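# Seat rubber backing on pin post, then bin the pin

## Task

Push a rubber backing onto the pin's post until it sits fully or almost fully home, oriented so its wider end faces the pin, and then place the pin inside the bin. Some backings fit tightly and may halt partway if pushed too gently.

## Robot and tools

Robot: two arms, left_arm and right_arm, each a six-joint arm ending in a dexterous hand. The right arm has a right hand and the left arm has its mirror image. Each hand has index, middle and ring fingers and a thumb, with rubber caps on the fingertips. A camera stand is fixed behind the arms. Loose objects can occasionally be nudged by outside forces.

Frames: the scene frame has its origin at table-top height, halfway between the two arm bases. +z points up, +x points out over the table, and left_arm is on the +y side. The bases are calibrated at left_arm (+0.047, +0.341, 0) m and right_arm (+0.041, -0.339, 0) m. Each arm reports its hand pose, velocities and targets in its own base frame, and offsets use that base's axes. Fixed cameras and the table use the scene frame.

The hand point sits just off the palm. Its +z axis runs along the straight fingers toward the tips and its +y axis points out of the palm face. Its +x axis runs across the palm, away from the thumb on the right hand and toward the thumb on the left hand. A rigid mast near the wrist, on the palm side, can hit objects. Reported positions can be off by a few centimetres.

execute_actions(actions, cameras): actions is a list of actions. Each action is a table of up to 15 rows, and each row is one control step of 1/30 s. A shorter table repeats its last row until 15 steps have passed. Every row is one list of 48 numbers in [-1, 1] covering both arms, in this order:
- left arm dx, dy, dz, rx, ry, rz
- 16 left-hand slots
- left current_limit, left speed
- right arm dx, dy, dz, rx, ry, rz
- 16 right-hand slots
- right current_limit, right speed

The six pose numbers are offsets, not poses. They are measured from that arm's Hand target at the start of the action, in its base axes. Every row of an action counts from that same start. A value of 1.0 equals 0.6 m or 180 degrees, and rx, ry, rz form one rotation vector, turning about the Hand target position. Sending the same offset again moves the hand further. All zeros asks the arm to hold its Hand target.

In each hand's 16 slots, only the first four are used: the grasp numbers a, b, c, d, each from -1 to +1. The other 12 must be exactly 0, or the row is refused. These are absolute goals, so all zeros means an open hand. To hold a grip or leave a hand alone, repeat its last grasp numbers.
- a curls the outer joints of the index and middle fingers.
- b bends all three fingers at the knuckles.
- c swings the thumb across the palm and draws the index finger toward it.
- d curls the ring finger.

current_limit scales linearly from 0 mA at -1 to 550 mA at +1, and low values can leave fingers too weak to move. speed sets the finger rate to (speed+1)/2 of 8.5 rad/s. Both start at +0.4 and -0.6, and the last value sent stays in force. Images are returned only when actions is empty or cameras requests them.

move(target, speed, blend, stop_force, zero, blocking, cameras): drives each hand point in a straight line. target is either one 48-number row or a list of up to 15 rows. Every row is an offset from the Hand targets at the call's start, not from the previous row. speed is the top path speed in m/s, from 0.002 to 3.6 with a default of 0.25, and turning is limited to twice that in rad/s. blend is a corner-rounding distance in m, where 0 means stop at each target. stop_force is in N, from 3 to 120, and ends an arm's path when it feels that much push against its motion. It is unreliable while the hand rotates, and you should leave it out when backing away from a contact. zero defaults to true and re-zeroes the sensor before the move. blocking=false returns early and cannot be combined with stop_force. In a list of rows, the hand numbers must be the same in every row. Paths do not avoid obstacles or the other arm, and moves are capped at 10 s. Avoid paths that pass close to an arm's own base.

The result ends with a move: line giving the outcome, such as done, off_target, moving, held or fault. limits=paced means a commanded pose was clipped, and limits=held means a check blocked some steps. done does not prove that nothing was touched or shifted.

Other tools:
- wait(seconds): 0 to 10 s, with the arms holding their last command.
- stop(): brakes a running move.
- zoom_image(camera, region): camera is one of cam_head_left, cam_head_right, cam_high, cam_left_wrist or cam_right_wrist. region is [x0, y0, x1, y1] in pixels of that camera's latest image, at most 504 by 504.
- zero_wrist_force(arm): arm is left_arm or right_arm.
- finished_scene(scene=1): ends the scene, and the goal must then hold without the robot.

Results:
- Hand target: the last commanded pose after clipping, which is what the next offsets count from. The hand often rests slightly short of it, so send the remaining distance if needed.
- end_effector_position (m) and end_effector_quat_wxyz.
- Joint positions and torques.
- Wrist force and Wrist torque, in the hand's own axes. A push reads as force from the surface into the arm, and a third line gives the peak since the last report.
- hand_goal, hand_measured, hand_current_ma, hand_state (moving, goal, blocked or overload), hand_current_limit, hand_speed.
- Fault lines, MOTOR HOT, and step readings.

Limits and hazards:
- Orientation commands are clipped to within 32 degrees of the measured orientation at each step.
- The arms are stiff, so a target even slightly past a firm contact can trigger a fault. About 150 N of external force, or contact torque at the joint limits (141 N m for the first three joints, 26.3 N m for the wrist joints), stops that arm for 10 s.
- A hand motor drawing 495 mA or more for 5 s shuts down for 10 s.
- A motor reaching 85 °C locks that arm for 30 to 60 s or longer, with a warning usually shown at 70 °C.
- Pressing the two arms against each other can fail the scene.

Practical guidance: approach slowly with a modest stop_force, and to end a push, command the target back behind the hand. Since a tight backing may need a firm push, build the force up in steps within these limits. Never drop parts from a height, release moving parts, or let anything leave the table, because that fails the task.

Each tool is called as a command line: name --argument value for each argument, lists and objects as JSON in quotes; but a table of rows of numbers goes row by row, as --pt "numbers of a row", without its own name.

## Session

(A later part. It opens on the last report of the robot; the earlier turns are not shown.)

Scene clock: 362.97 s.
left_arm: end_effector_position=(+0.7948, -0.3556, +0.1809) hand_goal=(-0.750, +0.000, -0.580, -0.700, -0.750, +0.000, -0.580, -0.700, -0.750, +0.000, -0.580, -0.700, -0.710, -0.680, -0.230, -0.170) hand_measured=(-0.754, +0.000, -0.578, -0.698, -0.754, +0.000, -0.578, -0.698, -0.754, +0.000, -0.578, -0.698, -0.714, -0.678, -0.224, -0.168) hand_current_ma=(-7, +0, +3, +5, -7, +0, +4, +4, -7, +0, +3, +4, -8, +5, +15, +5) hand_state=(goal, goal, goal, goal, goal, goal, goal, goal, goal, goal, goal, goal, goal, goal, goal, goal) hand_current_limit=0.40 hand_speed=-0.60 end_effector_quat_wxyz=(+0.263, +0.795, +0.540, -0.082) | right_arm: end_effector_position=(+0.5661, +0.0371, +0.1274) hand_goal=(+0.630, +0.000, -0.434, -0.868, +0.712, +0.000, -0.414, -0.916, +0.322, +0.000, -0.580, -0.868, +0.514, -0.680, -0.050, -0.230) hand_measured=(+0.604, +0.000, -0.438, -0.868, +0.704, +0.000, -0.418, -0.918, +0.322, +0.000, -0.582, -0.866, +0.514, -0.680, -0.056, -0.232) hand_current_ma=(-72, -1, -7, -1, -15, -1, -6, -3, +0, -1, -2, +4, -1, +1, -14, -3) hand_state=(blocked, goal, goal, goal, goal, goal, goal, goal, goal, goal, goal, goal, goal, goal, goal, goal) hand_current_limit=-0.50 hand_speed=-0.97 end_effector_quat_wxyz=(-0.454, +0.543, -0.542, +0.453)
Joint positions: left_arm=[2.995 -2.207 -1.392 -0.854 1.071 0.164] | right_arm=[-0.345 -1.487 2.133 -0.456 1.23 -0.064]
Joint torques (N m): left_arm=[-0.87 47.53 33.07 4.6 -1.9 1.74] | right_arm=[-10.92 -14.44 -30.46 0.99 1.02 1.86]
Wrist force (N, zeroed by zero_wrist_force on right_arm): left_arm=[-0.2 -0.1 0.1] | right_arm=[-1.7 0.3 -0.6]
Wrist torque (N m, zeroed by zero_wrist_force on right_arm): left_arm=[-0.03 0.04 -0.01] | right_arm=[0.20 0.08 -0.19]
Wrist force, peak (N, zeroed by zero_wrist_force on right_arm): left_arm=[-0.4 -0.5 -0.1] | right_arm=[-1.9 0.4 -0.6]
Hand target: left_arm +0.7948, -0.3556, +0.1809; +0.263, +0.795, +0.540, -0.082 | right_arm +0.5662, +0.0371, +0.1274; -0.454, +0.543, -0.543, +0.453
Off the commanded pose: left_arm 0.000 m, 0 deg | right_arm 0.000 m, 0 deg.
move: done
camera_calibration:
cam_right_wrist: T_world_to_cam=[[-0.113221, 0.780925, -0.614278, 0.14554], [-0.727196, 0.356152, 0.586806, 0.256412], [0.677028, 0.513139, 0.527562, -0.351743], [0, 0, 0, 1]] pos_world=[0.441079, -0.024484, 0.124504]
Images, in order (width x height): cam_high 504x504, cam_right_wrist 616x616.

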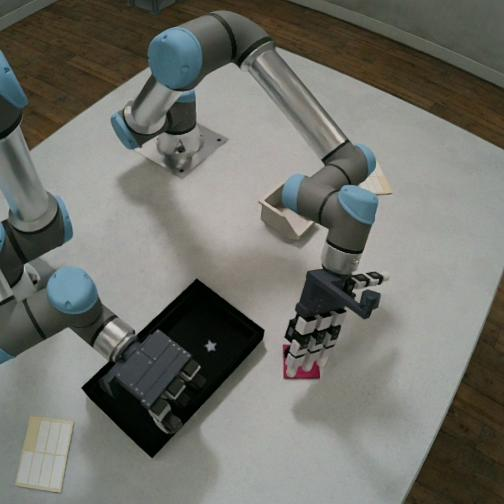

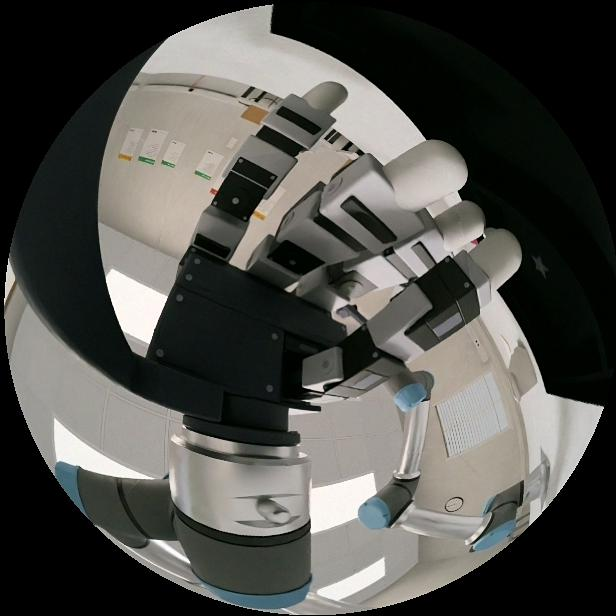

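move --target '[0,0,0,0,0,0, 0,0,0,0,0,0,0,0,0,0,0,0,0,0,0,0, 0.4,-0.6, 0,0,-0.1015,0,0,0, 0,0.835,0.72,0,0,0,0,0,0,0,0,0,0,0,0,0,-0.5,-0.97]' --speed 0.05 --stop_force 6 --cameras '["cam_high", "cam_right_wrist"]'

move --target '[0,0,0,0,0,0, 0,0,0,0,0,0,0,0,0,0,0,0,0,0,0,0, 0.4,-0.6, 0,0,-0.02,0,0,0, 0,0.835,0.72,0,0,0,0,0,0,0,0,0,0,0,0,0,-0.5,-0.97]' --speed 0.008 --stop_force 3 --cameras '["cam_high", "cam_right_wrist"]'

zoom_image --camera "cam_right_wrist" --region '[440, 160, 560, 280]'

Scene clock: 365.23 s.
left_arm: end_effector_position=(+0.7948, -0.3556, +0.1809) hand_goal=(-0.750, +0.000, -0.580, -0.700, -0.750, +0.000, -0.580, -0.700, -0.750, +0.000, -0.580, -0.700, -0.710, -0.680, -0.230, -0.170) hand_measured=(-0.754, +0.000, -0.578, -0.698, -0.754, +0.000, -0.578, -0.698, -0.754, +0.000, -0.578, -0.698, -0.714, -0.678, -0.224, -0.168) hand_current_ma=(-7, +0, +3, +5, -7, +0, +4, +4, -7, +0, +3, +4, -8, +5, +15, +5) hand_state=(goal, goal, goal, goal, goal, goal, goal, goal, goal, goal, goal, goal, goal, goal, goal, goal) hand_current_limit=0.40 hand_speed=-0.60 end_effector_quat_wxyz=(+0.263, +0.795, +0.540, -0.082) | right_arm: end_effector_position=(+0.5660, +0.0371, +0.1099) hand_goal=(+0.630, +0.000, -0.434, -0.868, +0.712, +0.000, -0.414, -0.916, +0.322, +0.000, -0.580, -0.868, +0.514, -0.680, -0.050, -0.230) hand_measured=(+0.604, +0.000, -0.438, -0.868, +0.704, +0.000, -0.418, -0.918, +0.328, -0.002, -0.584, -0.876, +0.514, -0.680, -0.056, -0.232) hand_current_ma=(-72, -1, -7, -1, -15, -1, -6, -3, +9, -2, -5, -12, +0, +1, -14, -3) hand_state=(blocked, goal, goal, goal, goal, goal, goal, goal, goal, goal, goal, goal, goal, goal, goal, goal) hand_current_limit=-0.50 hand_speed=-0.97 end_effector_quat_wxyz=(-0.454, +0.543, -0.543, +0.453)
Joint positions: left_arm=[2.995 -2.207 -1.392 -0.854 1.071 0.164] | right_arm=[-0.345 -1.457 2.156 -0.508 1.23 -0.064]
Joint torques (N m): left_arm=[-0.4 46.8 34.24 4.46 -1.9 1.45] | right_arm=[-4.62 -27.52 -27.89 1.68 0.79 1.44]
Wrist force (N, zeroed by zero_wrist_force on right_arm): left_arm=[-0.3 -0.1 -0.3] | right_arm=[-1.4 -6.9 -2.3]
Wrist torque (N m, zeroed by zero_wrist_force on right_arm): left_arm=[0.01 0.03 -0.02] | right_arm=[-0.03 0.13 -0.53]
Wrist force, peak (N, zeroed by zero_wrist_force on right_arm): left_arm=[-0.1 -0.4 0.0] | right_arm=[-1.8 -33.8 -7.8]
Hand target: left_arm +0.7948, -0.3556, +0.1809; +0.263, +0.795, +0.540, -0.082 | right_arm +0.5660, +0.0371, +0.1099; -0.454, +0.543, -0.543, +0.453 (not the last commanded pose)
Off the commanded pose: left_arm 0.000 m, 0 deg | right_arm 0.043 m, 0 deg.
move: contact (right_arm)
camera_calibration:
cam_right_wrist: T_world_to_cam=[[-0.11331, 0.781051, -0.614102, 0.134801], [-0.726784, 0.35628, 0.587238, 0.266383], [0.677455, 0.512859, 0.527285, -0.342607], [0, 0, 0, 1]] pos_world=[0.440978, -0.0244842, 0.107003]
Images, in order (width x height): cam_high 504x504, cam_right_wrist 616x616.

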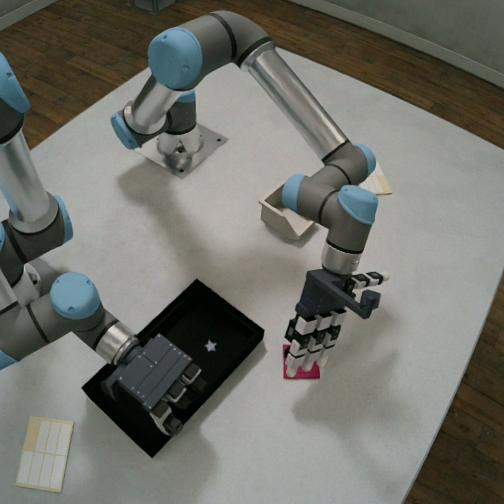

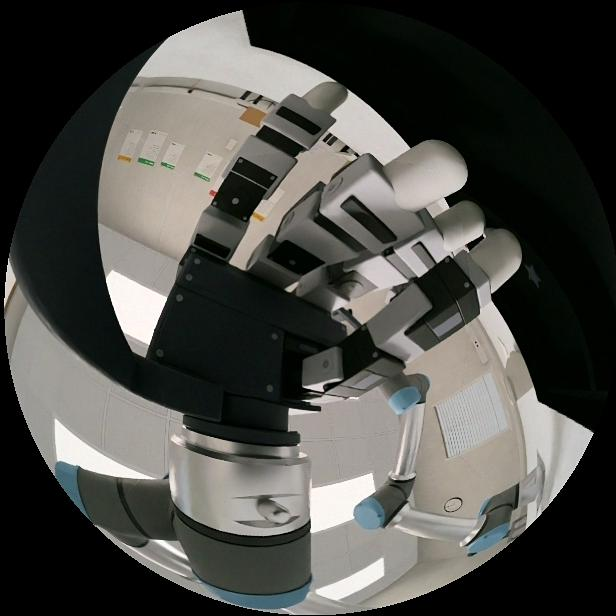

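Scene clock: 366.50 s.
left_arm: end_effector_position=(+0.7948, -0.3556, +0.1809) hand_goal=(-0.750, +0.000, -0.580, -0.700, -0.750, +0.000, -0.580, -0.700, -0.750, +0.000, -0.580, -0.700, -0.710, -0.680, -0.230, -0.170) hand_measured=(-0.754, +0.000, -0.578, -0.698, -0.754, +0.000, -0.578, -0.698, -0.754, +0.000, -0.578, -0.698, -0.714, -0.678, -0.224, -0.168) hand_current_ma=(-7, +0, +3, +5, -7, +0, +4, +4, -7, +0, +3, +4, -8, +5, +15, +5) hand_state=(goal, goal, goal, goal, goal, goal, goal, goal, goal, goal, goal, goal, goal, goal, goal, goal) hand_current_limit=0.40 hand_speed=-0.60 end_effector_quat_wxyz=(+0.263, +0.795, +0.540, -0.082) | right_arm: end_effector_position=(+0.5662, +0.0370, +0.1097) hand_goal=(+0.630, +0.000, -0.434, -0.868, +0.712, +0.000, -0.414, -0.916, +0.322, +0.000, -0.580, -0.868, +0.514, -0.680, -0.050, -0.230) hand_measured=(+0.604, +0.000, -0.438, -0.868, +0.704, +0.000, -0.418, -0.918, +0.326, -0.002, -0.582, -0.874, +0.514, -0.680, -0.056, -0.232) hand_current_ma=(-72, -1, -7, -1, -15, -1, -6, -3, +9, -2, -2, -11, +0, +1, -14, -3) hand_state=(blocked, goal, goal, goal, goal, goal, goal, goal, goal, goal, goal, goal, goal, goal, goal, goal) hand_current_limit=-0.50 hand_speed=-0.97 end_effector_quat_wxyz=(-0.454, +0.543, -0.543, +0.453)
Joint positions: left_arm=[2.995 -2.207 -1.392 -0.854 1.071 0.164] | right_arm=[-0.345 -1.456 2.156 -0.509 1.23 -0.064]
Joint torques (N m): left_arm=[-1.31 46.49 32.97 4.47 -1.88 1.63] | right_arm=[-3.1 -26.12 -27.56 1.73 0.66 1.06]
Wrist force (N, zeroed by zero_wrist_force on right_arm): left_arm=[-0.1 -0.2 0.0] | right_arm=[-1.6 -10.3 -2.7]
Wrist torque (N m, zeroed by zero_wrist_force on right_arm): left_arm=[-0.04 0.02 0.00] | right_arm=[-0.17 0.17 -0.71]
Wrist force, peak (N, zeroed by zero_wrist_force on right_arm): left_arm=[-0.2 -0.4 0.1] | right_arm=[-1.4 -13.1 -3.5]
Hand target: left_arm +0.7948, -0.3556, +0.1809; +0.263, +0.795, +0.540, -0.082 | right_arm +0.5662, +0.0370, +0.1097; -0.454, +0.543, -0.543, +0.453 (not the last commanded pose)
Off the commanded pose: left_arm 0.000 m, 0 deg | right_arm 0.012 m, 0 deg.
move: contact (right_arm)
camera_calibration:
cam_right_wrist: T_world_to_cam=[[-0.113126, 0.780987, -0.614217, 0.13462], [-0.726962, 0.356339, 0.586983, 0.266681], [0.677295, 0.512915, 0.527437, -0.342514], [0, 0, 0, 1]] pos_world=[0.441079, -0.0244844, 0.106804]
Images, in order (width x height): cam_high 504x504, cam_right_wrist 616x616.

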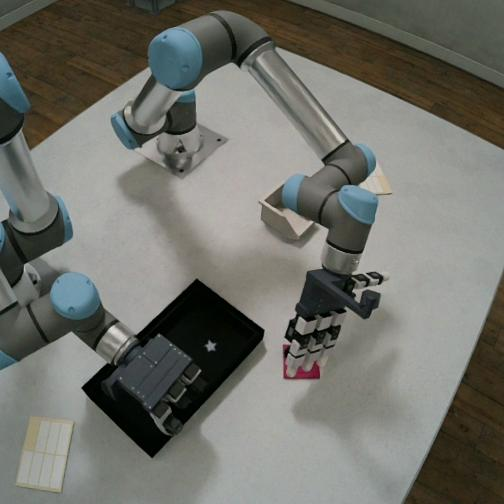

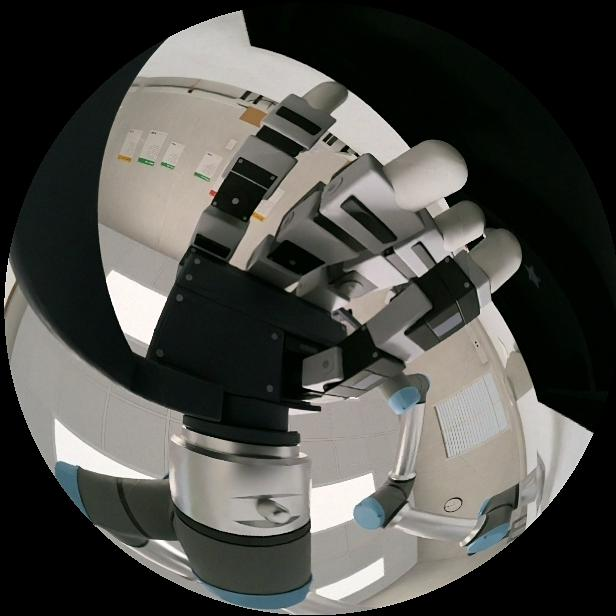

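Scaled by 4.200 from the camera's 616x616 image, which has a finer 880x880 frame.

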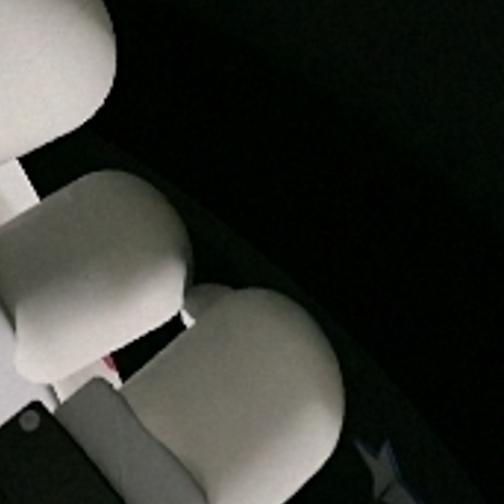

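move --target '[0,0,0,0,0,0, 0,0,0,0,0,0,0,0,0,0,0,0,0,0,0,0, 0.4,-0.6, 0,0,0.05,0,0,0, 0,0.835,0.72,0,0,0,0,0,0,0,0,0,0,0,0,0,-0.5,-0.97]' --speed 0.06 --cameras '["cam_high", "cam_right_wrist"]'

zoom_image --camera "cam_high" --region '[100, 280, 280, 460]'

zoom_image --camera "cam_right_wrist" --region '[460, 180, 540, 260]'

Scene clock: 369.57 s.
left_arm: end_effector_position=(+0.7948, -0.3556, +0.1809) hand_goal=(-0.750, +0.000, -0.580, -0.700, -0.750, +0.000, -0.580, -0.700, -0.750, +0.000, -0.580, -0.700, -0.710, -0.680, -0.230, -0.170) hand_measured=(-0.754, +0.000, -0.578, -0.698, -0.754, +0.000, -0.578, -0.698, -0.754, +0.000, -0.578, -0.698, -0.714, -0.678, -0.224, -0.168) hand_current_ma=(-7, +0, +3, +5, -7, +0, +4, +4, -7, +0, +3, +4, -8, +5, +15, +5) hand_state=(goal, goal, goal, goal, goal, goal, goal, goal, goal, goal, goal, goal, goal, goal, goal, goal) hand_current_limit=0.40 hand_speed=-0.60 end_effector_quat_wxyz=(+0.263, +0.795, +0.540, -0.082) | right_arm: end_effector_position=(+0.5662, +0.0370, +0.1396) hand_goal=(+0.630, +0.000, -0.434, -0.868, +0.712, +0.000, -0.414, -0.916, +0.322, +0.000, -0.580, -0.868, +0.514, -0.680, -0.050, -0.230) hand_measured=(+0.604, +0.000, -0.438, -0.868, +0.704, +0.000, -0.418, -0.918, +0.326, -0.002, -0.582, -0.870, +0.514, -0.680, -0.056, -0.232) hand_current_ma=(-72, -1, -7, -1, -15, -1, -6, -3, +7, -2, -2, -4, +0, +1, -14, -3) hand_state=(blocked, goal, goal, goal, goal, goal, goal, goal, goal, goal, goal, goal, goal, goal, goal, goal) hand_current_limit=-0.50 hand_speed=-0.97 end_effector_quat_wxyz=(-0.454, +0.543, -0.543, +0.453)
Joint positions: left_arm=[2.995 -2.207 -1.392 -0.854 1.071 0.164] | right_arm=[-0.345 -1.507 2.116 -0.419 1.23 -0.064]
Joint torques (N m): left_arm=[-1.31 46.8 34.34 4.51 -1.95 1.69] | right_arm=[9.3 -28.92 -31.58 1 -0.98 -1.41]
Wrist force (N, zeroed by zero_wrist_force on right_arm): left_arm=[-0.1 -0.2 -0.1] | right_arm=[-1.0 -0.2 -0.6]
Wrist torque (N m, zeroed by zero_wrist_force on right_arm): left_arm=[-0.03 0.02 0.00] | right_arm=[0.14 -0.01 -0.14]
Wrist force, peak (N, zeroed by zero_wrist_force on right_arm): left_arm=[-0.2 -0.4 0.0] | right_arm=[-1.4 -10.3 -2.8]
Hand target: left_arm +0.7948, -0.3556, +0.1809; +0.263, +0.795, +0.540, -0.082 | right_arm +0.5662, +0.0370, +0.1397; -0.454, +0.543, -0.543, +0.453
Off the commanded pose: left_arm 0.000 m, 0 deg | right_arm 0.000 m, 0 deg.
move: done
camera_calibration:
cam_right_wrist: T_world_to_cam=[[-0.113073, 0.781027, -0.614176, 0.152957], [-0.726938, 0.356358, 0.587001, 0.249117], [0.67733, 0.512841, 0.527464, -0.358306], [0, 0, 0, 1]] pos_world=[0.441079, -0.0244844, 0.136704]
Images, in order (width x height): cam_high 504x504, cam_right_wrist 616x616.

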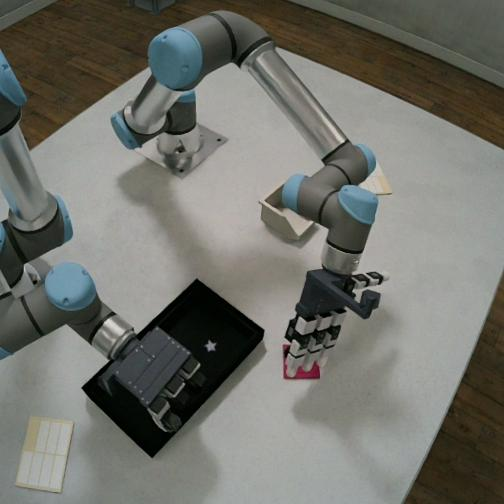

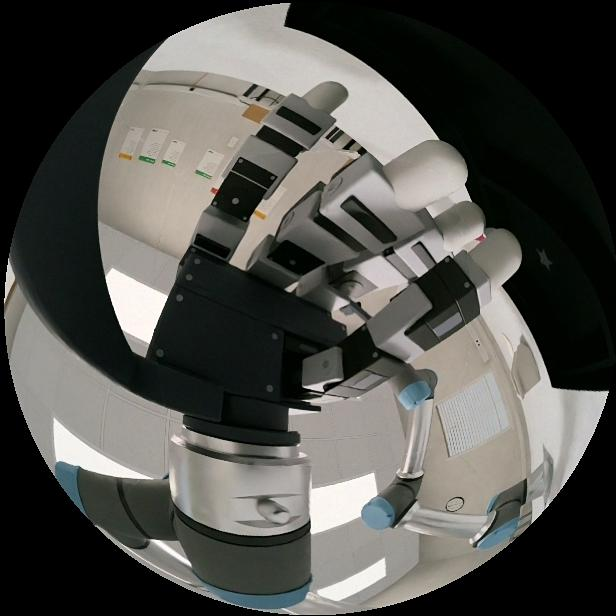

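Scaled by 2.800 from the camera's 504x504 image, which has a finer 720x720 frame.

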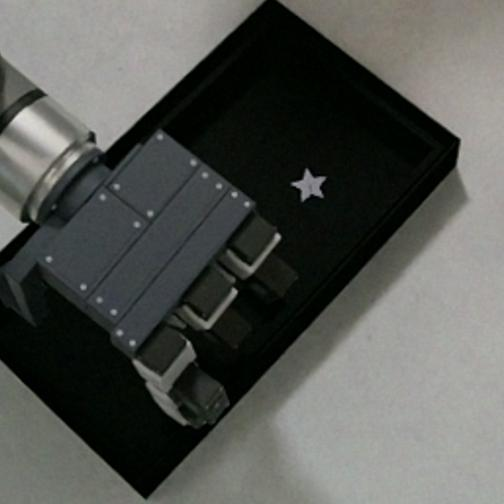

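Scaled by 6.300 from the camera's 616x616 image, which has a finer 880x880 frame.

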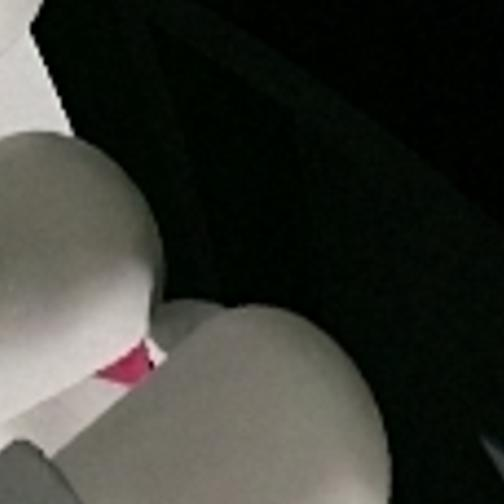

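move --pt "0 0 0 0 0 0 0 0 0 0 0 0 0 0 0 0 0 0 0 0 0 0 0.4 -0.6 0.25 -0.0243 0 -0.0444 0 0 0 0.835 0.72 0 0 0 0 0 0 0 0 0 0 0 0 0 -0.5 -0.97" --pt "0 0 0 0 0 0 0 0 0 0 0 0 0 0 0 0 0 0 0 0 0 0 0.4 -0.6 0.25 -0.0243 -0.1 -0.0444 0 0 0 0.835 0.72 0 0 0 0 0 0 0 0 0 0 0 0 0 -0.5 -0.97" --speed 0.12 --blend 0.02 --cameras '["cam_high", "cam_right_wrist", "cam_head_left"]'

zoom_image --camera "cam_high" --region '[170, 330, 290, 450]'

zoom_image --camera "cam_right_wrist" --region '[460, 180, 540, 260]'

Scene clock: 372.53 s.
left_arm: end_effector_position=(+0.7948, -0.3556, +0.1809) hand_goal=(-0.750, +0.000, -0.580, -0.700, -0.750, +0.000, -0.580, -0.700, -0.750, +0.000, -0.580, -0.700, -0.710, -0.680, -0.230, -0.170) hand_measured=(-0.754, +0.000, -0.578, -0.698, -0.754, +0.000, -0.578, -0.698, -0.754, +0.000, -0.578, -0.698, -0.714, -0.678, -0.224, -0.168) hand_current_ma=(-7, +0, +3, +5, -7, +0, +4, +4, -7, +0, +3, +4, -8, +5, +15, +5) hand_state=(goal, goal, goal, goal, goal, goal, goal, goal, goal, goal, goal, goal, goal, goal, goal, goal) hand_current_limit=0.40 hand_speed=-0.60 end_effector_quat_wxyz=(+0.263, +0.795, +0.540, -0.082) | right_arm: end_effector_position=(+0.7162, +0.0224, +0.0798) hand_goal=(+0.630, +0.000, -0.434, -0.868, +0.712, +0.000, -0.414, -0.916, +0.322, +0.000, -0.580, -0.868, +0.514, -0.680, -0.050, -0.230) hand_measured=(+0.604, +0.000, -0.438, -0.868, +0.704, +0.000, -0.418, -0.918, +0.326, -0.002, -0.582, -0.870, +0.514, -0.680, -0.056, -0.232) hand_current_ma=(-72, -1, -7, -1, -15, -1, -6, -3, +7, -2, -2, -4, +0, +1, -14, -3) hand_state=(blocked, goal, goal, goal, goal, goal, goal, goal, goal, goal, goal, goal, goal, goal, goal, goal) hand_current_limit=-0.50 hand_speed=-0.97 end_effector_quat_wxyz=(-0.415, +0.573, -0.510, +0.489)
Joint positions: left_arm=[2.995 -2.207 -1.392 -0.854 1.071 0.164] | right_arm=[-0.233 -1.099 1.747 -0.466 1.365 -0.179]
Joint torques (N m): left_arm=[-1.46 46.75 33.71 4.42 -1.86 1.62] | right_arm=[12.31 -30.32 -2.45 -3.16 1.01 1.69]
Wrist force (N, zeroed by zero_wrist_force on right_arm): left_arm=[0.1 -0.3 0.1] | right_arm=[-0.8 -0.4 -0.8]
Wrist torque (N m, zeroed by zero_wrist_force on right_arm): left_arm=[-0.04 0.00 0.01] | right_arm=[0.14 -0.03 -0.02]
Wrist force, peak (N, zeroed by zero_wrist_force on right_arm): left_arm=[-0.4 -0.3 0.0] | right_arm=[-1.2 -0.2 -1.6]
Hand target: left_arm +0.7948, -0.3556, +0.1809; +0.263, +0.795, +0.540, -0.082 | right_arm +0.7162, +0.0224, +0.0797; -0.415, +0.573, -0.510, +0.489
Off the commanded pose: left_arm 0.000 m, 0 deg | right_arm 0.000 m, 0 deg.
move: done
camera_calibration:
cam_right_wrist: T_world_to_cam=[[-0.11305, 0.687974, -0.716876, 0.154806], [-0.726982, 0.434542, 0.531667, 0.401208], [0.677286, 0.581261, 0.45102, -0.41623], [0, 0, 0, 1]] pos_world=[0.591079, -0.0389059, 0.085396]
Images, in order (width x height): cam_head_left 504x504, cam_high 504x504, cam_right_wrist 616x616.

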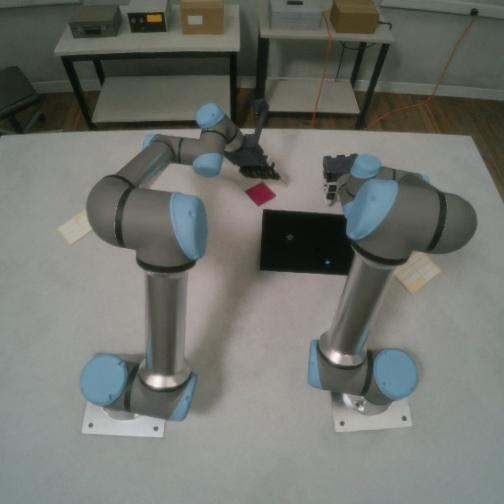

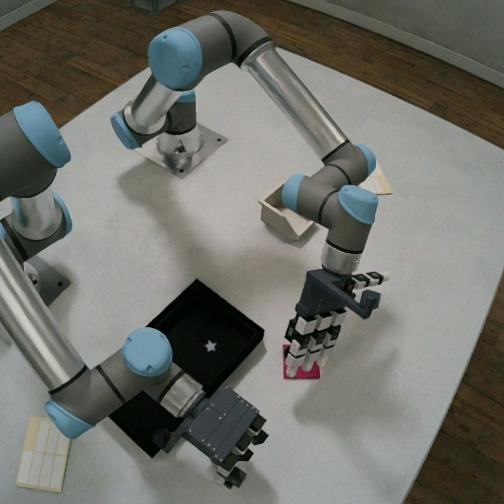

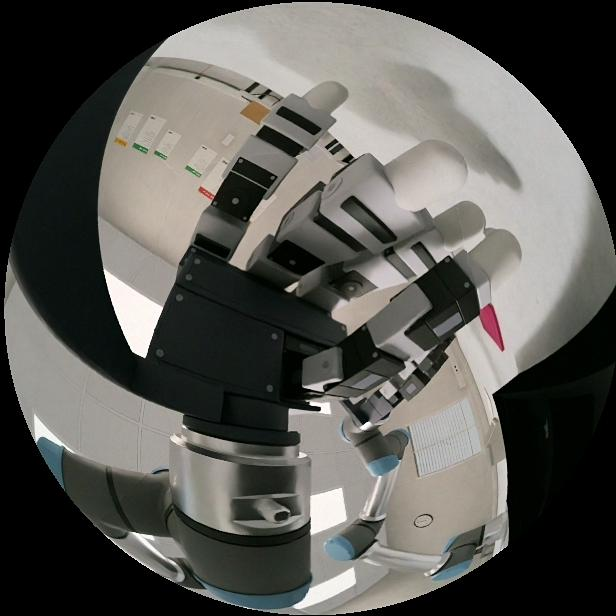

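Scaled by 4.200 from the camera's 504x504 image, which has a finer 720x720 frame.

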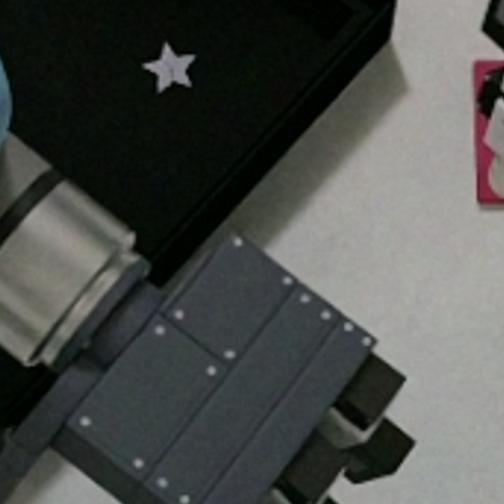

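Scaled by 6.300 from the camera's 616x616 image, which has a finer 880x880 frame.

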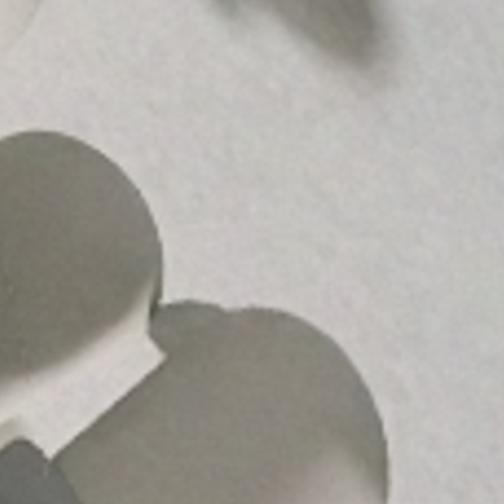

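move --target '[0,0,0,0,0,0, 0,0,0,0,0,0,0,0,0,0,0,0,0,0,0,0, 0.4,-0.6, 0.0667,0,-0.0333,0,0,0, 0,0.835,0.72,0,0,0,0,0,0,0,0,0,0,0,0,0,-0.5,-0.97]' --speed 0.08

move --target '[0,0,0,0,0,0, 0,0,0,0,0,0,0,0,0,0,0,0,0,0,0,0, 0.4,-0.6, 0,0,-0.025,0,0,0, 0,0.835,0.72,0,0,0,0,0,0,0,0,0,0,0,0,0,-0.5,-0.97]' --speed 0.01 --stop_force 3 --cameras '["cam_high", "cam_right_wrist"]'

zoom_image --camera "cam_high" --region '[170, 360, 290, 480]'

zoom_image --camera "cam_right_wrist" --region '[460, 180, 540, 260]'

Scene clock: 374.03 s.
left_arm: end_effector_position=(+0.7948, -0.3556, +0.1809) hand_goal=(-0.750, +0.000, -0.580, -0.700, -0.750, +0.000, -0.580, -0.700, -0.750, +0.000, -0.580, -0.700, -0.710, -0.680, -0.230, -0.170) hand_measured=(-0.754, +0.000, -0.578, -0.698, -0.754, +0.000, -0.578, -0.698, -0.754, +0.000, -0.578, -0.698, -0.714, -0.678, -0.224, -0.168) hand_current_ma=(-7, +0, +3, +5, -7, +0, +4, +4, -7, +0, +3, +4, -8, +5, +15, +5) hand_state=(goal, goal, goal, goal, goal, goal, goal, goal, goal, goal, goal, goal, goal, goal, goal, goal) hand_current_limit=0.40 hand_speed=-0.60 end_effector_quat_wxyz=(+0.263, +0.795, +0.540, -0.082) | right_arm: end_effector_position=(+0.7561, +0.0224, +0.0597) hand_goal=(+0.630, +0.000, -0.434, -0.868, +0.712, +0.000, -0.414, -0.916, +0.322, +0.000, -0.580, -0.868, +0.514, -0.680, -0.050, -0.230) hand_measured=(+0.604, +0.000, -0.438, -0.868, +0.704, +0.000, -0.418, -0.918, +0.326, -0.002, -0.582, -0.870, +0.514, -0.680, -0.056, -0.232) hand_current_ma=(-72, -1, -7, -1, -15, -1, -6, -3, +7, -2, -2, -4, +0, +1, -14, -3) hand_state=(blocked, goal, goal, goal, goal, goal, goal, goal, goal, goal, goal, goal, goal, goal, goal, goal) hand_current_limit=-0.50 hand_speed=-0.97 end_effector_quat_wxyz=(-0.415, +0.573, -0.510, +0.489)
Joint positions: left_arm=[2.995 -2.207 -1.392 -0.854 1.071 0.164] | right_arm=[-0.216 -0.992 1.632 -0.458 1.382 -0.175]
Joint torques (N m): left_arm=[-1.54 46.54 34.54 4.47 -1.86 1.64] | right_arm=[13.78 -33.94 -31.34 0.68 0.91 1.7]
Wrist force (N, zeroed by zero_wrist_force on right_arm): left_arm=[0.1 -0.3 -0.1] | right_arm=[-0.9 -0.3 -0.6]
Wrist torque (N m, zeroed by zero_wrist_force on right_arm): left_arm=[-0.04 0.00 0.01] | right_arm=[0.13 0.00 -0.13]
Wrist force, peak (N, zeroed by zero_wrist_force on right_arm): left_arm=[-0.4 -0.3 -0.1] | right_arm=[-0.6 -0.1 -1.5]
Hand target: left_arm +0.7948, -0.3556, +0.1809; +0.263, +0.795, +0.540, -0.082 | right_arm +0.7562, +0.0224, +0.0597; -0.415, +0.573, -0.510, +0.489
Off the commanded pose: left_arm 0.000 m, 0 deg | right_arm 0.000 m, 0 deg.
move: done

Scene clock: 375.90 s.
left_arm: end_effector_position=(+0.7948, -0.3556, +0.1809) hand_goal=(-0.750, +0.000, -0.580, -0.700, -0.750, +0.000, -0.580, -0.700, -0.750, +0.000, -0.580, -0.700, -0.710, -0.680, -0.230, -0.170) hand_measured=(-0.754, +0.000, -0.578, -0.698, -0.754, +0.000, -0.578, -0.698, -0.754, +0.000, -0.578, -0.698, -0.714, -0.678, -0.224, -0.168) hand_current_ma=(-7, +0, +3, +5, -7, +0, +4, +4, -7, +0, +3, +4, -8, +5, +15, +5) hand_state=(goal, goal, goal, goal, goal, goal, goal, goal, goal, goal, goal, goal, goal, goal, goal, goal) hand_current_limit=0.40 hand_speed=-0.60 end_effector_quat_wxyz=(+0.263, +0.795, +0.540, -0.082) | right_arm: end_effector_position=(+0.7562, +0.0224, +0.0547) hand_goal=(+0.630, +0.000, -0.434, -0.868, +0.712, +0.000, -0.414, -0.916, +0.322, +0.000, -0.580, -0.868, +0.514, -0.680, -0.050, -0.230) hand_measured=(+0.606, +0.000, -0.440, -0.874, +0.704, +0.000, -0.418, -0.918, +0.326, -0.002, -0.582, -0.870, +0.514, -0.680, -0.056, -0.232) hand_current_ma=(-62, -1, -8, -9, -15, -1, -6, -3, +7, -2, -2, -4, +0, +1, -17, -4) hand_state=(blocked, goal, goal, goal, goal, goal, goal, goal, goal, goal, goal, goal, goal, goal, goal, goal) hand_current_limit=-0.50 hand_speed=-0.97 end_effector_quat_wxyz=(-0.415, +0.573, -0.510, +0.489)
Joint positions: left_arm=[2.995 -2.207 -1.392 -0.854 1.071 0.164] | right_arm=[-0.216 -0.985 1.635 -0.469 1.382 -0.175]
Joint torques (N m): left_arm=[-1.26 47.34 33.96 4.67 -1.88 1.69] | right_arm=[12.14 -48.04 -29.15 0.89 1 0.38]
Wrist force (N, zeroed by zero_wrist_force on right_arm): left_arm=[-0.2 -0.3 0.2] | right_arm=[-0.5 -4.1 -0.3]
Wrist torque (N m, zeroed by zero_wrist_force on right_arm): left_arm=[-0.06 0.03 -0.01] | right_arm=[-0.07 -0.02 -0.07]
Wrist force, peak (N, zeroed by zero_wrist_force on right_arm): left_arm=[0.0 -0.5 -0.1] | right_arm=[-0.6 -8.5 0.0]
Hand target: left_arm +0.7948, -0.3556, +0.1809; +0.263, +0.795, +0.540, -0.082 | right_arm +0.7562, +0.0224, +0.0547; -0.415, +0.573, -0.510, +0.489 (not the last commanded pose)
Off the commanded pose: left_arm 0.000 m, 0 deg | right_arm 0.010 m, 0 deg.
move: contact (right_arm)
camera_calibration:
cam_right_wrist: T_world_to_cam=[[-0.113102, 0.688006, -0.716837, 0.141449], [-0.726974, 0.434492, 0.531719, 0.443642], [0.677286, 0.581261, 0.451021, -0.432114], [0, 0, 0, 1]] pos_world=[0.631179, -0.0389058, 0.060396]
Images, in order (width x height): cam_high 504x504, cam_right_wrist 616x616.

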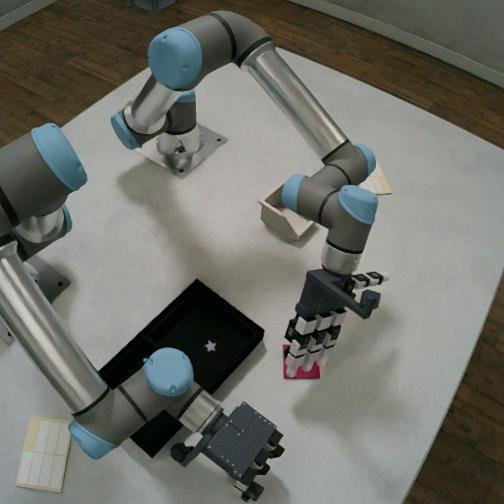

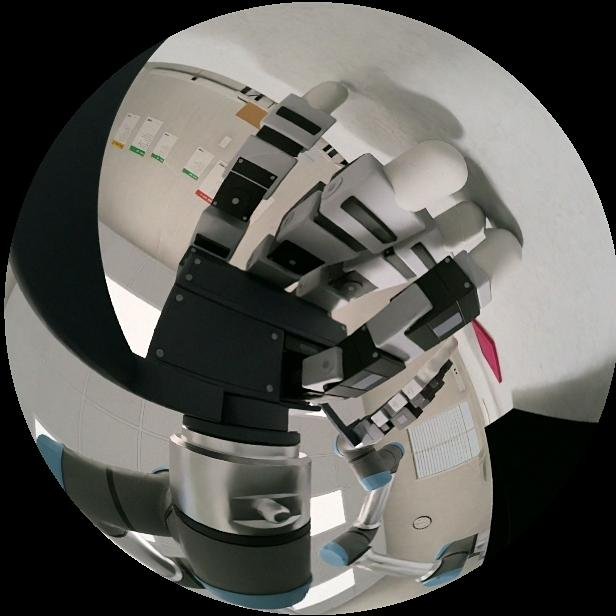

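Scaled by 4.200 from the camera's 504x504 image, which has a finer 720x720 frame.

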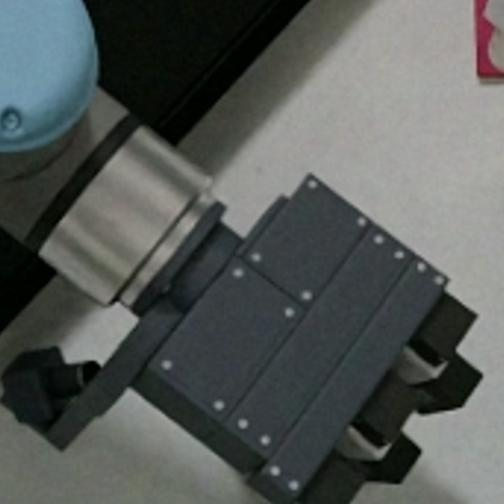

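Scaled by 6.300 from the camera's 616x616 image, which has a finer 880x880 frame.

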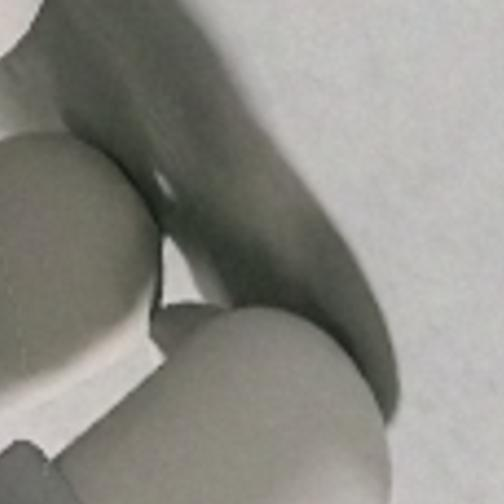

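move --target '[0,0,0,0,0,0, 0,0,0,0,0,0,0,0,0,0,0,0,0,0,0,0, 0.4,-0.6, 0,-0.01167,0.0005,0,0,0, 0,0.835,0.72,0,0,0,0,0,0,0,0,0,0,0,0,0,-0.5,-0.97]' --speed 0.01 --cameras '["cam_right_wrist"]'

zoom_image --camera "cam_right_wrist" --region '[460, 180, 540, 260]'

Scene clock: 377.23 s.
left_arm: end_effector_position=(+0.7948, -0.3556, +0.1809) hand_goal=(-0.750, +0.000, -0.580, -0.700, -0.750, +0.000, -0.580, -0.700, -0.750, +0.000, -0.580, -0.700, -0.710, -0.680, -0.230, -0.170) hand_measured=(-0.754, +0.000, -0.578, -0.698, -0.754, +0.000, -0.578, -0.698, -0.754, +0.000, -0.578, -0.698, -0.714, -0.678, -0.224, -0.168) hand_current_ma=(-7, +0, +3, +5, -7, +0, +4, +4, -7, +0, +3, +4, -8, +5, +15, +5) hand_state=(goal, goal, goal, goal, goal, goal, goal, goal, goal, goal, goal, goal, goal, goal, goal, goal) hand_current_limit=0.40 hand_speed=-0.60 end_effector_quat_wxyz=(+0.263, +0.795, +0.540, -0.082) | right_arm: end_effector_position=(+0.7562, +0.0155, +0.0550) hand_goal=(+0.630, +0.000, -0.434, -0.868, +0.712, +0.000, -0.414, -0.916, +0.322, +0.000, -0.580, -0.868, +0.514, -0.680, -0.050, -0.230) hand_measured=(+0.610, -0.008, -0.440, -0.874, +0.704, +0.000, -0.418, -0.918, +0.326, -0.002, -0.582, -0.870, +0.514, -0.680, -0.058, -0.232) hand_current_ma=(-53, -10, -11, -9, -15, -1, -6, -3, +7, -2, -2, -4, +0, +1, -18, -4) hand_state=(blocked, goal, goal, goal, goal, goal, goal, goal, goal, goal, goal, goal, goal, goal, goal, goal) hand_current_limit=-0.50 hand_speed=-0.97 end_effector_quat_wxyz=(-0.415, +0.573, -0.510, +0.489)
Joint positions: left_arm=[2.995 -2.207 -1.392 -0.854 1.071 0.164] | right_arm=[-0.228 -0.986 1.635 -0.468 1.369 -0.178]
Joint torques (N m): left_arm=[-0.41 47.24 34.28 4.55 -1.95 1.71] | right_arm=[-12.06 -49.32 -3.18 0.43 -1.89 -1.36]
Wrist force (N, zeroed by zero_wrist_force on right_arm): left_arm=[-0.2 -0.2 0.1] | right_arm=[-1.0 -0.7 -0.8]
Wrist torque (N m, zeroed by zero_wrist_force on right_arm): left_arm=[-0.04 0.03 -0.02] | right_arm=[0.09 0.01 -0.04]
Wrist force, peak (N, zeroed by zero_wrist_force on right_arm): left_arm=[0.0 -0.4 0.2] | right_arm=[-1.8 -4.6 0.1]
Hand target: left_arm +0.7948, -0.3556, +0.1809; +0.263, +0.795, +0.540, -0.082 | right_arm +0.7562, +0.0154, +0.0550; -0.415, +0.573, -0.510, +0.489
Off the commanded pose: left_arm 0.000 m, 0 deg | right_arm 0.000 m, 0 deg.
move: done
camera_calibration:
cam_right_wrist: T_world_to_cam=[[-0.11305, 0.687974, -0.716876, 0.14638], [-0.726982, 0.434542, 0.531667, 0.44649], [0.677286, 0.581261, 0.45102, -0.428239], [0, 0, 0, 1]] pos_world=[0.631179, -0.0458059, 0.060696]
Images, in order (width x height): cam_right_wrist 616x616.

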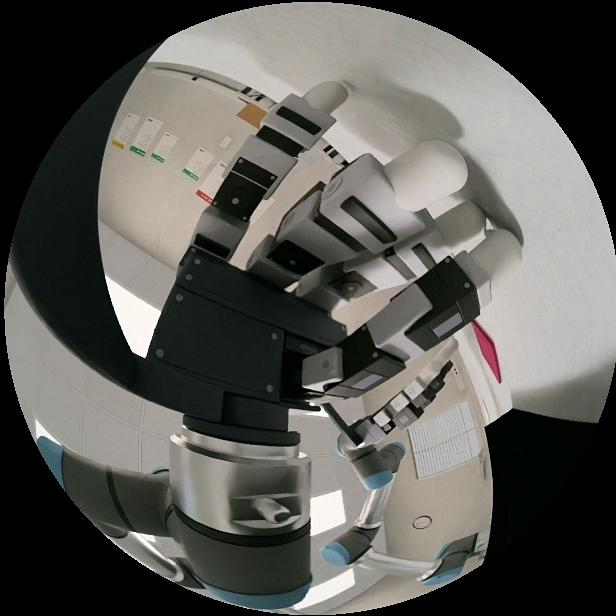

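Scaled by 6.300 from the camera's 616x616 image, which has a finer 880x880 frame.

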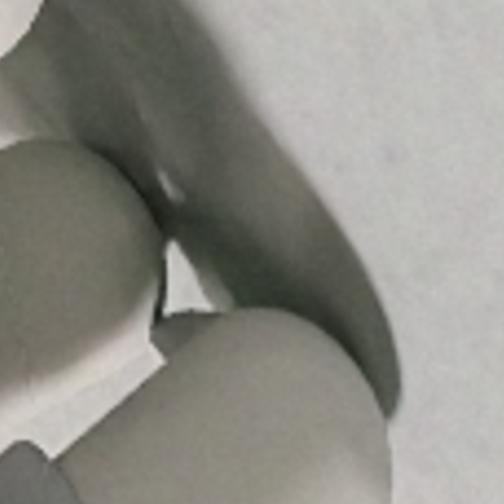

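move --target '[0,0,0,0,0,0, 0,0,0,0,0,0,0,0,0,0,0,0,0,0,0,0, 0.4,-0.6, 0,-0.01,-0.0012,0,0,0, 0,0.835,0.72,0,0,0,0,0,0,0,0,0,0,0,0,0,-0.5,-0.97]' --speed 0.01 --cameras '["cam_right_wrist"]'

zoom_image --camera "cam_right_wrist" --region '[460, 180, 540, 260]'

Scene clock: 378.43 s.
left_arm: end_effector_position=(+0.7948, -0.3556, +0.1809) hand_goal=(-0.750, +0.000, -0.580, -0.700, -0.750, +0.000, -0.580, -0.700, -0.750, +0.000, -0.580, -0.700, -0.710, -0.680, -0.230, -0.170) hand_measured=(-0.754, +0.000, -0.578, -0.698, -0.754, +0.000, -0.578, -0.698, -0.754, +0.000, -0.578, -0.698, -0.714, -0.678, -0.224, -0.168) hand_current_ma=(-7, +0, +3, +5, -7, +0, +4, +4, -7, +0, +3, +4, -8, +5, +15, +5) hand_state=(goal, goal, goal, goal, goal, goal, goal, goal, goal, goal, goal, goal, goal, goal, goal, goal) hand_current_limit=0.40 hand_speed=-0.60 end_effector_quat_wxyz=(+0.263, +0.795, +0.540, -0.082) | right_arm: end_effector_position=(+0.7562, +0.0095, +0.0543) hand_goal=(+0.630, +0.000, -0.434, -0.868, +0.712, +0.000, -0.414, -0.916, +0.322, +0.000, -0.580, -0.868, +0.514, -0.680, -0.050, -0.230) hand_measured=(+0.612, -0.032, -0.440, -0.876, +0.704, +0.000, -0.418, -0.918, +0.326, -0.002, -0.582, -0.870, +0.514, -0.680, -0.052, -0.232) hand_current_ma=(-44, -72, -11, -13, -15, -1, -6, -3, +7, -2, -2, -4, +0, +1, -5, -3) hand_state=(goal, blocked, goal, goal, goal, goal, goal, goal, goal, goal, goal, goal, goal, goal, goal, goal) hand_current_limit=-0.50 hand_speed=-0.97 end_effector_quat_wxyz=(-0.415, +0.573, -0.510, +0.489)
Joint positions: left_arm=[2.995 -2.207 -1.392 -0.854 1.071 0.164] | right_arm=[-0.24 -0.985 1.636 -0.469 1.358 -0.18]
Joint torques (N m): left_arm=[-0.64 46.13 34.14 4.57 -1.92 1.62] | right_arm=[-13.82 -29.11 0.59 -1.48 -1.12 -2.04]
Wrist force (N, zeroed by zero_wrist_force on right_arm): left_arm=[-0.2 -0.2 -0.1] | right_arm=[-2.5 -11.3 1.2]
Wrist torque (N m, zeroed by zero_wrist_force on right_arm): left_arm=[-0.03 0.03 -0.01] | right_arm=[-0.46 0.13 0.23]
Wrist force, peak (N, zeroed by zero_wrist_force on right_arm): left_arm=[-0.3 -0.2 0.3] | right_arm=[-2.2 -11.6 0.8]
Hand target: left_arm +0.7948, -0.3556, +0.1809; +0.263, +0.795, +0.540, -0.082 | right_arm +0.7562, +0.0094, +0.0543; -0.415, +0.573, -0.510, +0.489
Off the commanded pose: left_arm 0.000 m, 0 deg | right_arm 0.000 m, 0 deg.
move: done
camera_calibration:
cam_right_wrist: T_world_to_cam=[[-0.11305, 0.687963, -0.716886, 0.150006], [-0.727032, 0.434507, 0.531627, 0.449502], [0.677232, 0.5813, 0.451051, -0.424402], [0, 0, 0, 1]] pos_world=[0.631179, -0.0518059, 0.0599961]
Images, in order (width x height): cam_right_wrist 616x616.

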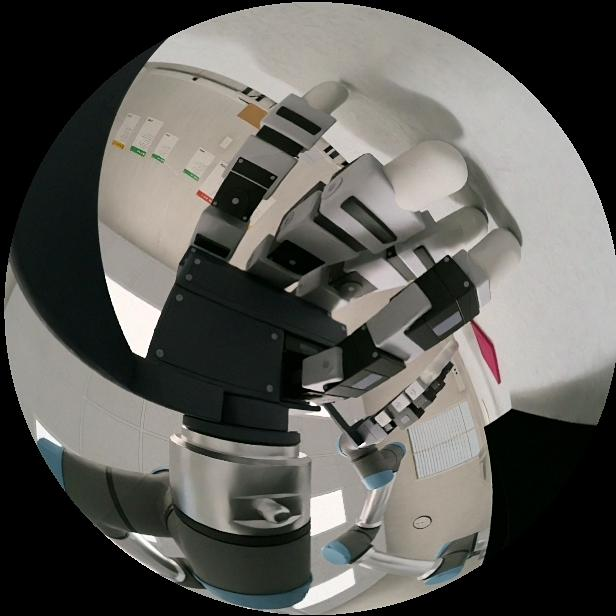

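Scaled by 6.300 from the camera's 616x616 image, which has a finer 880x880 frame.

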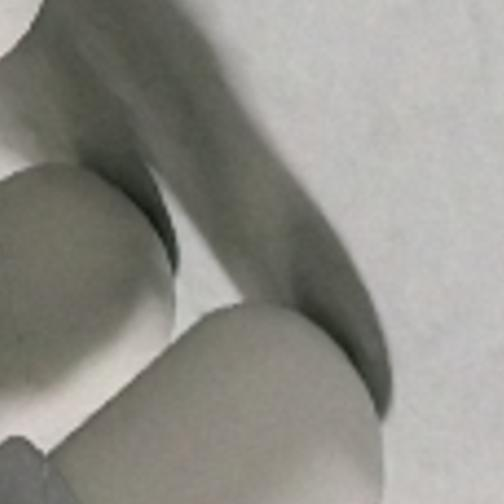

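move --target '[0,0,0,0,0,0, 0,0,0,0,0,0,0,0,0,0,0,0,0,0,0,0, 0.4,-0.6, 0,0.004,0.002,0,0,0, 0,0.835,0.72,0,0,0,0,0,0,0,0,0,0,0,0,0,-0.5,-0.97]' --speed 0.01 --cameras '["cam_right_wrist"]'

zoom_image --camera "cam_right_wrist" --region '[460, 180, 540, 260]'

Scene clock: 379.33 s.
left_arm: end_effector_position=(+0.7948, -0.3556, +0.1809) hand_goal=(-0.750, +0.000, -0.580, -0.700, -0.750, +0.000, -0.580, -0.700, -0.750, +0.000, -0.580, -0.700, -0.710, -0.680, -0.230, -0.170) hand_measured=(-0.754, +0.000, -0.578, -0.698, -0.754, +0.000, -0.578, -0.698, -0.754, +0.000, -0.578, -0.698, -0.714, -0.678, -0.224, -0.168) hand_current_ma=(-7, +0, +3, +5, -7, +0, +4, +4, -7, +0, +3, +4, -8, +5, +15, +5) hand_state=(goal, goal, goal, goal, goal, goal, goal, goal, goal, goal, goal, goal, goal, goal, goal, goal) hand_current_limit=0.40 hand_speed=-0.60 end_effector_quat_wxyz=(+0.263, +0.795, +0.540, -0.082) | right_arm: end_effector_position=(+0.7562, +0.0117, +0.0554) hand_goal=(+0.630, +0.000, -0.434, -0.868, +0.712, +0.000, -0.414, -0.916, +0.322, +0.000, -0.580, -0.868, +0.514, -0.680, -0.050, -0.230) hand_measured=(+0.622, -0.004, -0.438, -0.870, +0.704, +0.000, -0.418, -0.918, +0.326, -0.002, -0.582, -0.870, +0.514, -0.680, -0.052, -0.232) hand_current_ma=(-16, -5, -8, -4, -15, -1, -6, -3, +7, -2, -2, -4, +0, +1, -5, -3) hand_state=(goal, goal, goal, goal, goal, goal, goal, goal, goal, goal, goal, goal, goal, goal, goal, goal) hand_current_limit=-0.50 hand_speed=-0.97 end_effector_quat_wxyz=(-0.415, +0.573, -0.510, +0.489)
Joint positions: left_arm=[2.995 -2.207 -1.392 -0.854 1.071 0.164] | right_arm=[-0.235 -0.986 1.635 -0.467 1.362 -0.179]
Joint torques (N m): left_arm=[-0.22 47.11 33.89 4.4 -2 1.65] | right_arm=[11.44 -49.63 -30.55 0.82 1.19 1.66]
Wrist force (N, zeroed by zero_wrist_force on right_arm): left_arm=[-0.1 -0.2 -0.1] | right_arm=[-0.9 -0.5 -0.6]
Wrist torque (N m, zeroed by zero_wrist_force on right_arm): left_arm=[-0.03 0.02 0.00] | right_arm=[0.11 -0.01 -0.08]
Wrist force, peak (N, zeroed by zero_wrist_force on right_arm): left_arm=[-0.1 -0.5 0.0] | right_arm=[-2.2 -12.1 0.9]
Hand target: left_arm +0.7948, -0.3556, +0.1809; +0.263, +0.795, +0.540, -0.082 | right_arm +0.7562, +0.0118, +0.0555; -0.415, +0.573, -0.510, +0.489
Off the commanded pose: left_arm 0.000 m, 0 deg | right_arm 0.000 m, 0 deg.
move: done
camera_calibration:
cam_right_wrist: T_world_to_cam=[[-0.113102, 0.688006, -0.716837, 0.149301], [-0.726974, 0.434492, 0.531719, 0.447846], [0.677286, 0.581261, 0.451021, -0.426142], [0, 0, 0, 1]] pos_world=[0.631079, -0.0496058, 0.061096]
Images, in order (width x height): cam_right_wrist 616x616.

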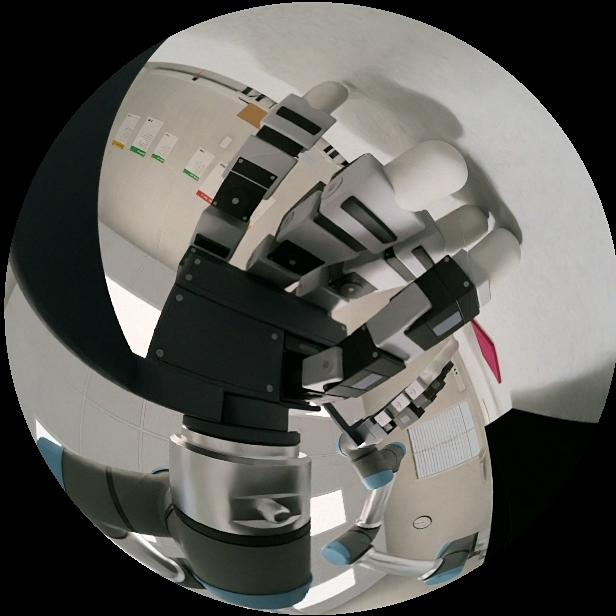

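Scaled by 6.300 from the camera's 616x616 image, which has a finer 880x880 frame.

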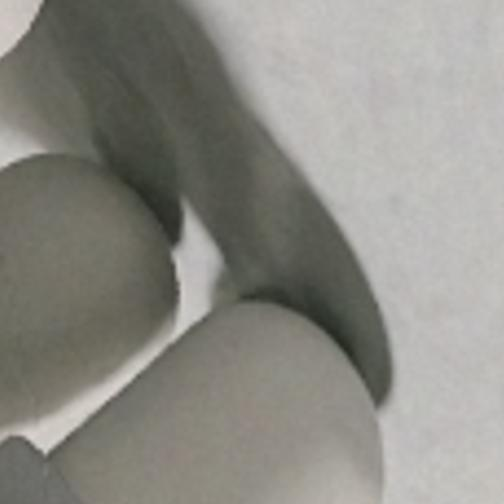

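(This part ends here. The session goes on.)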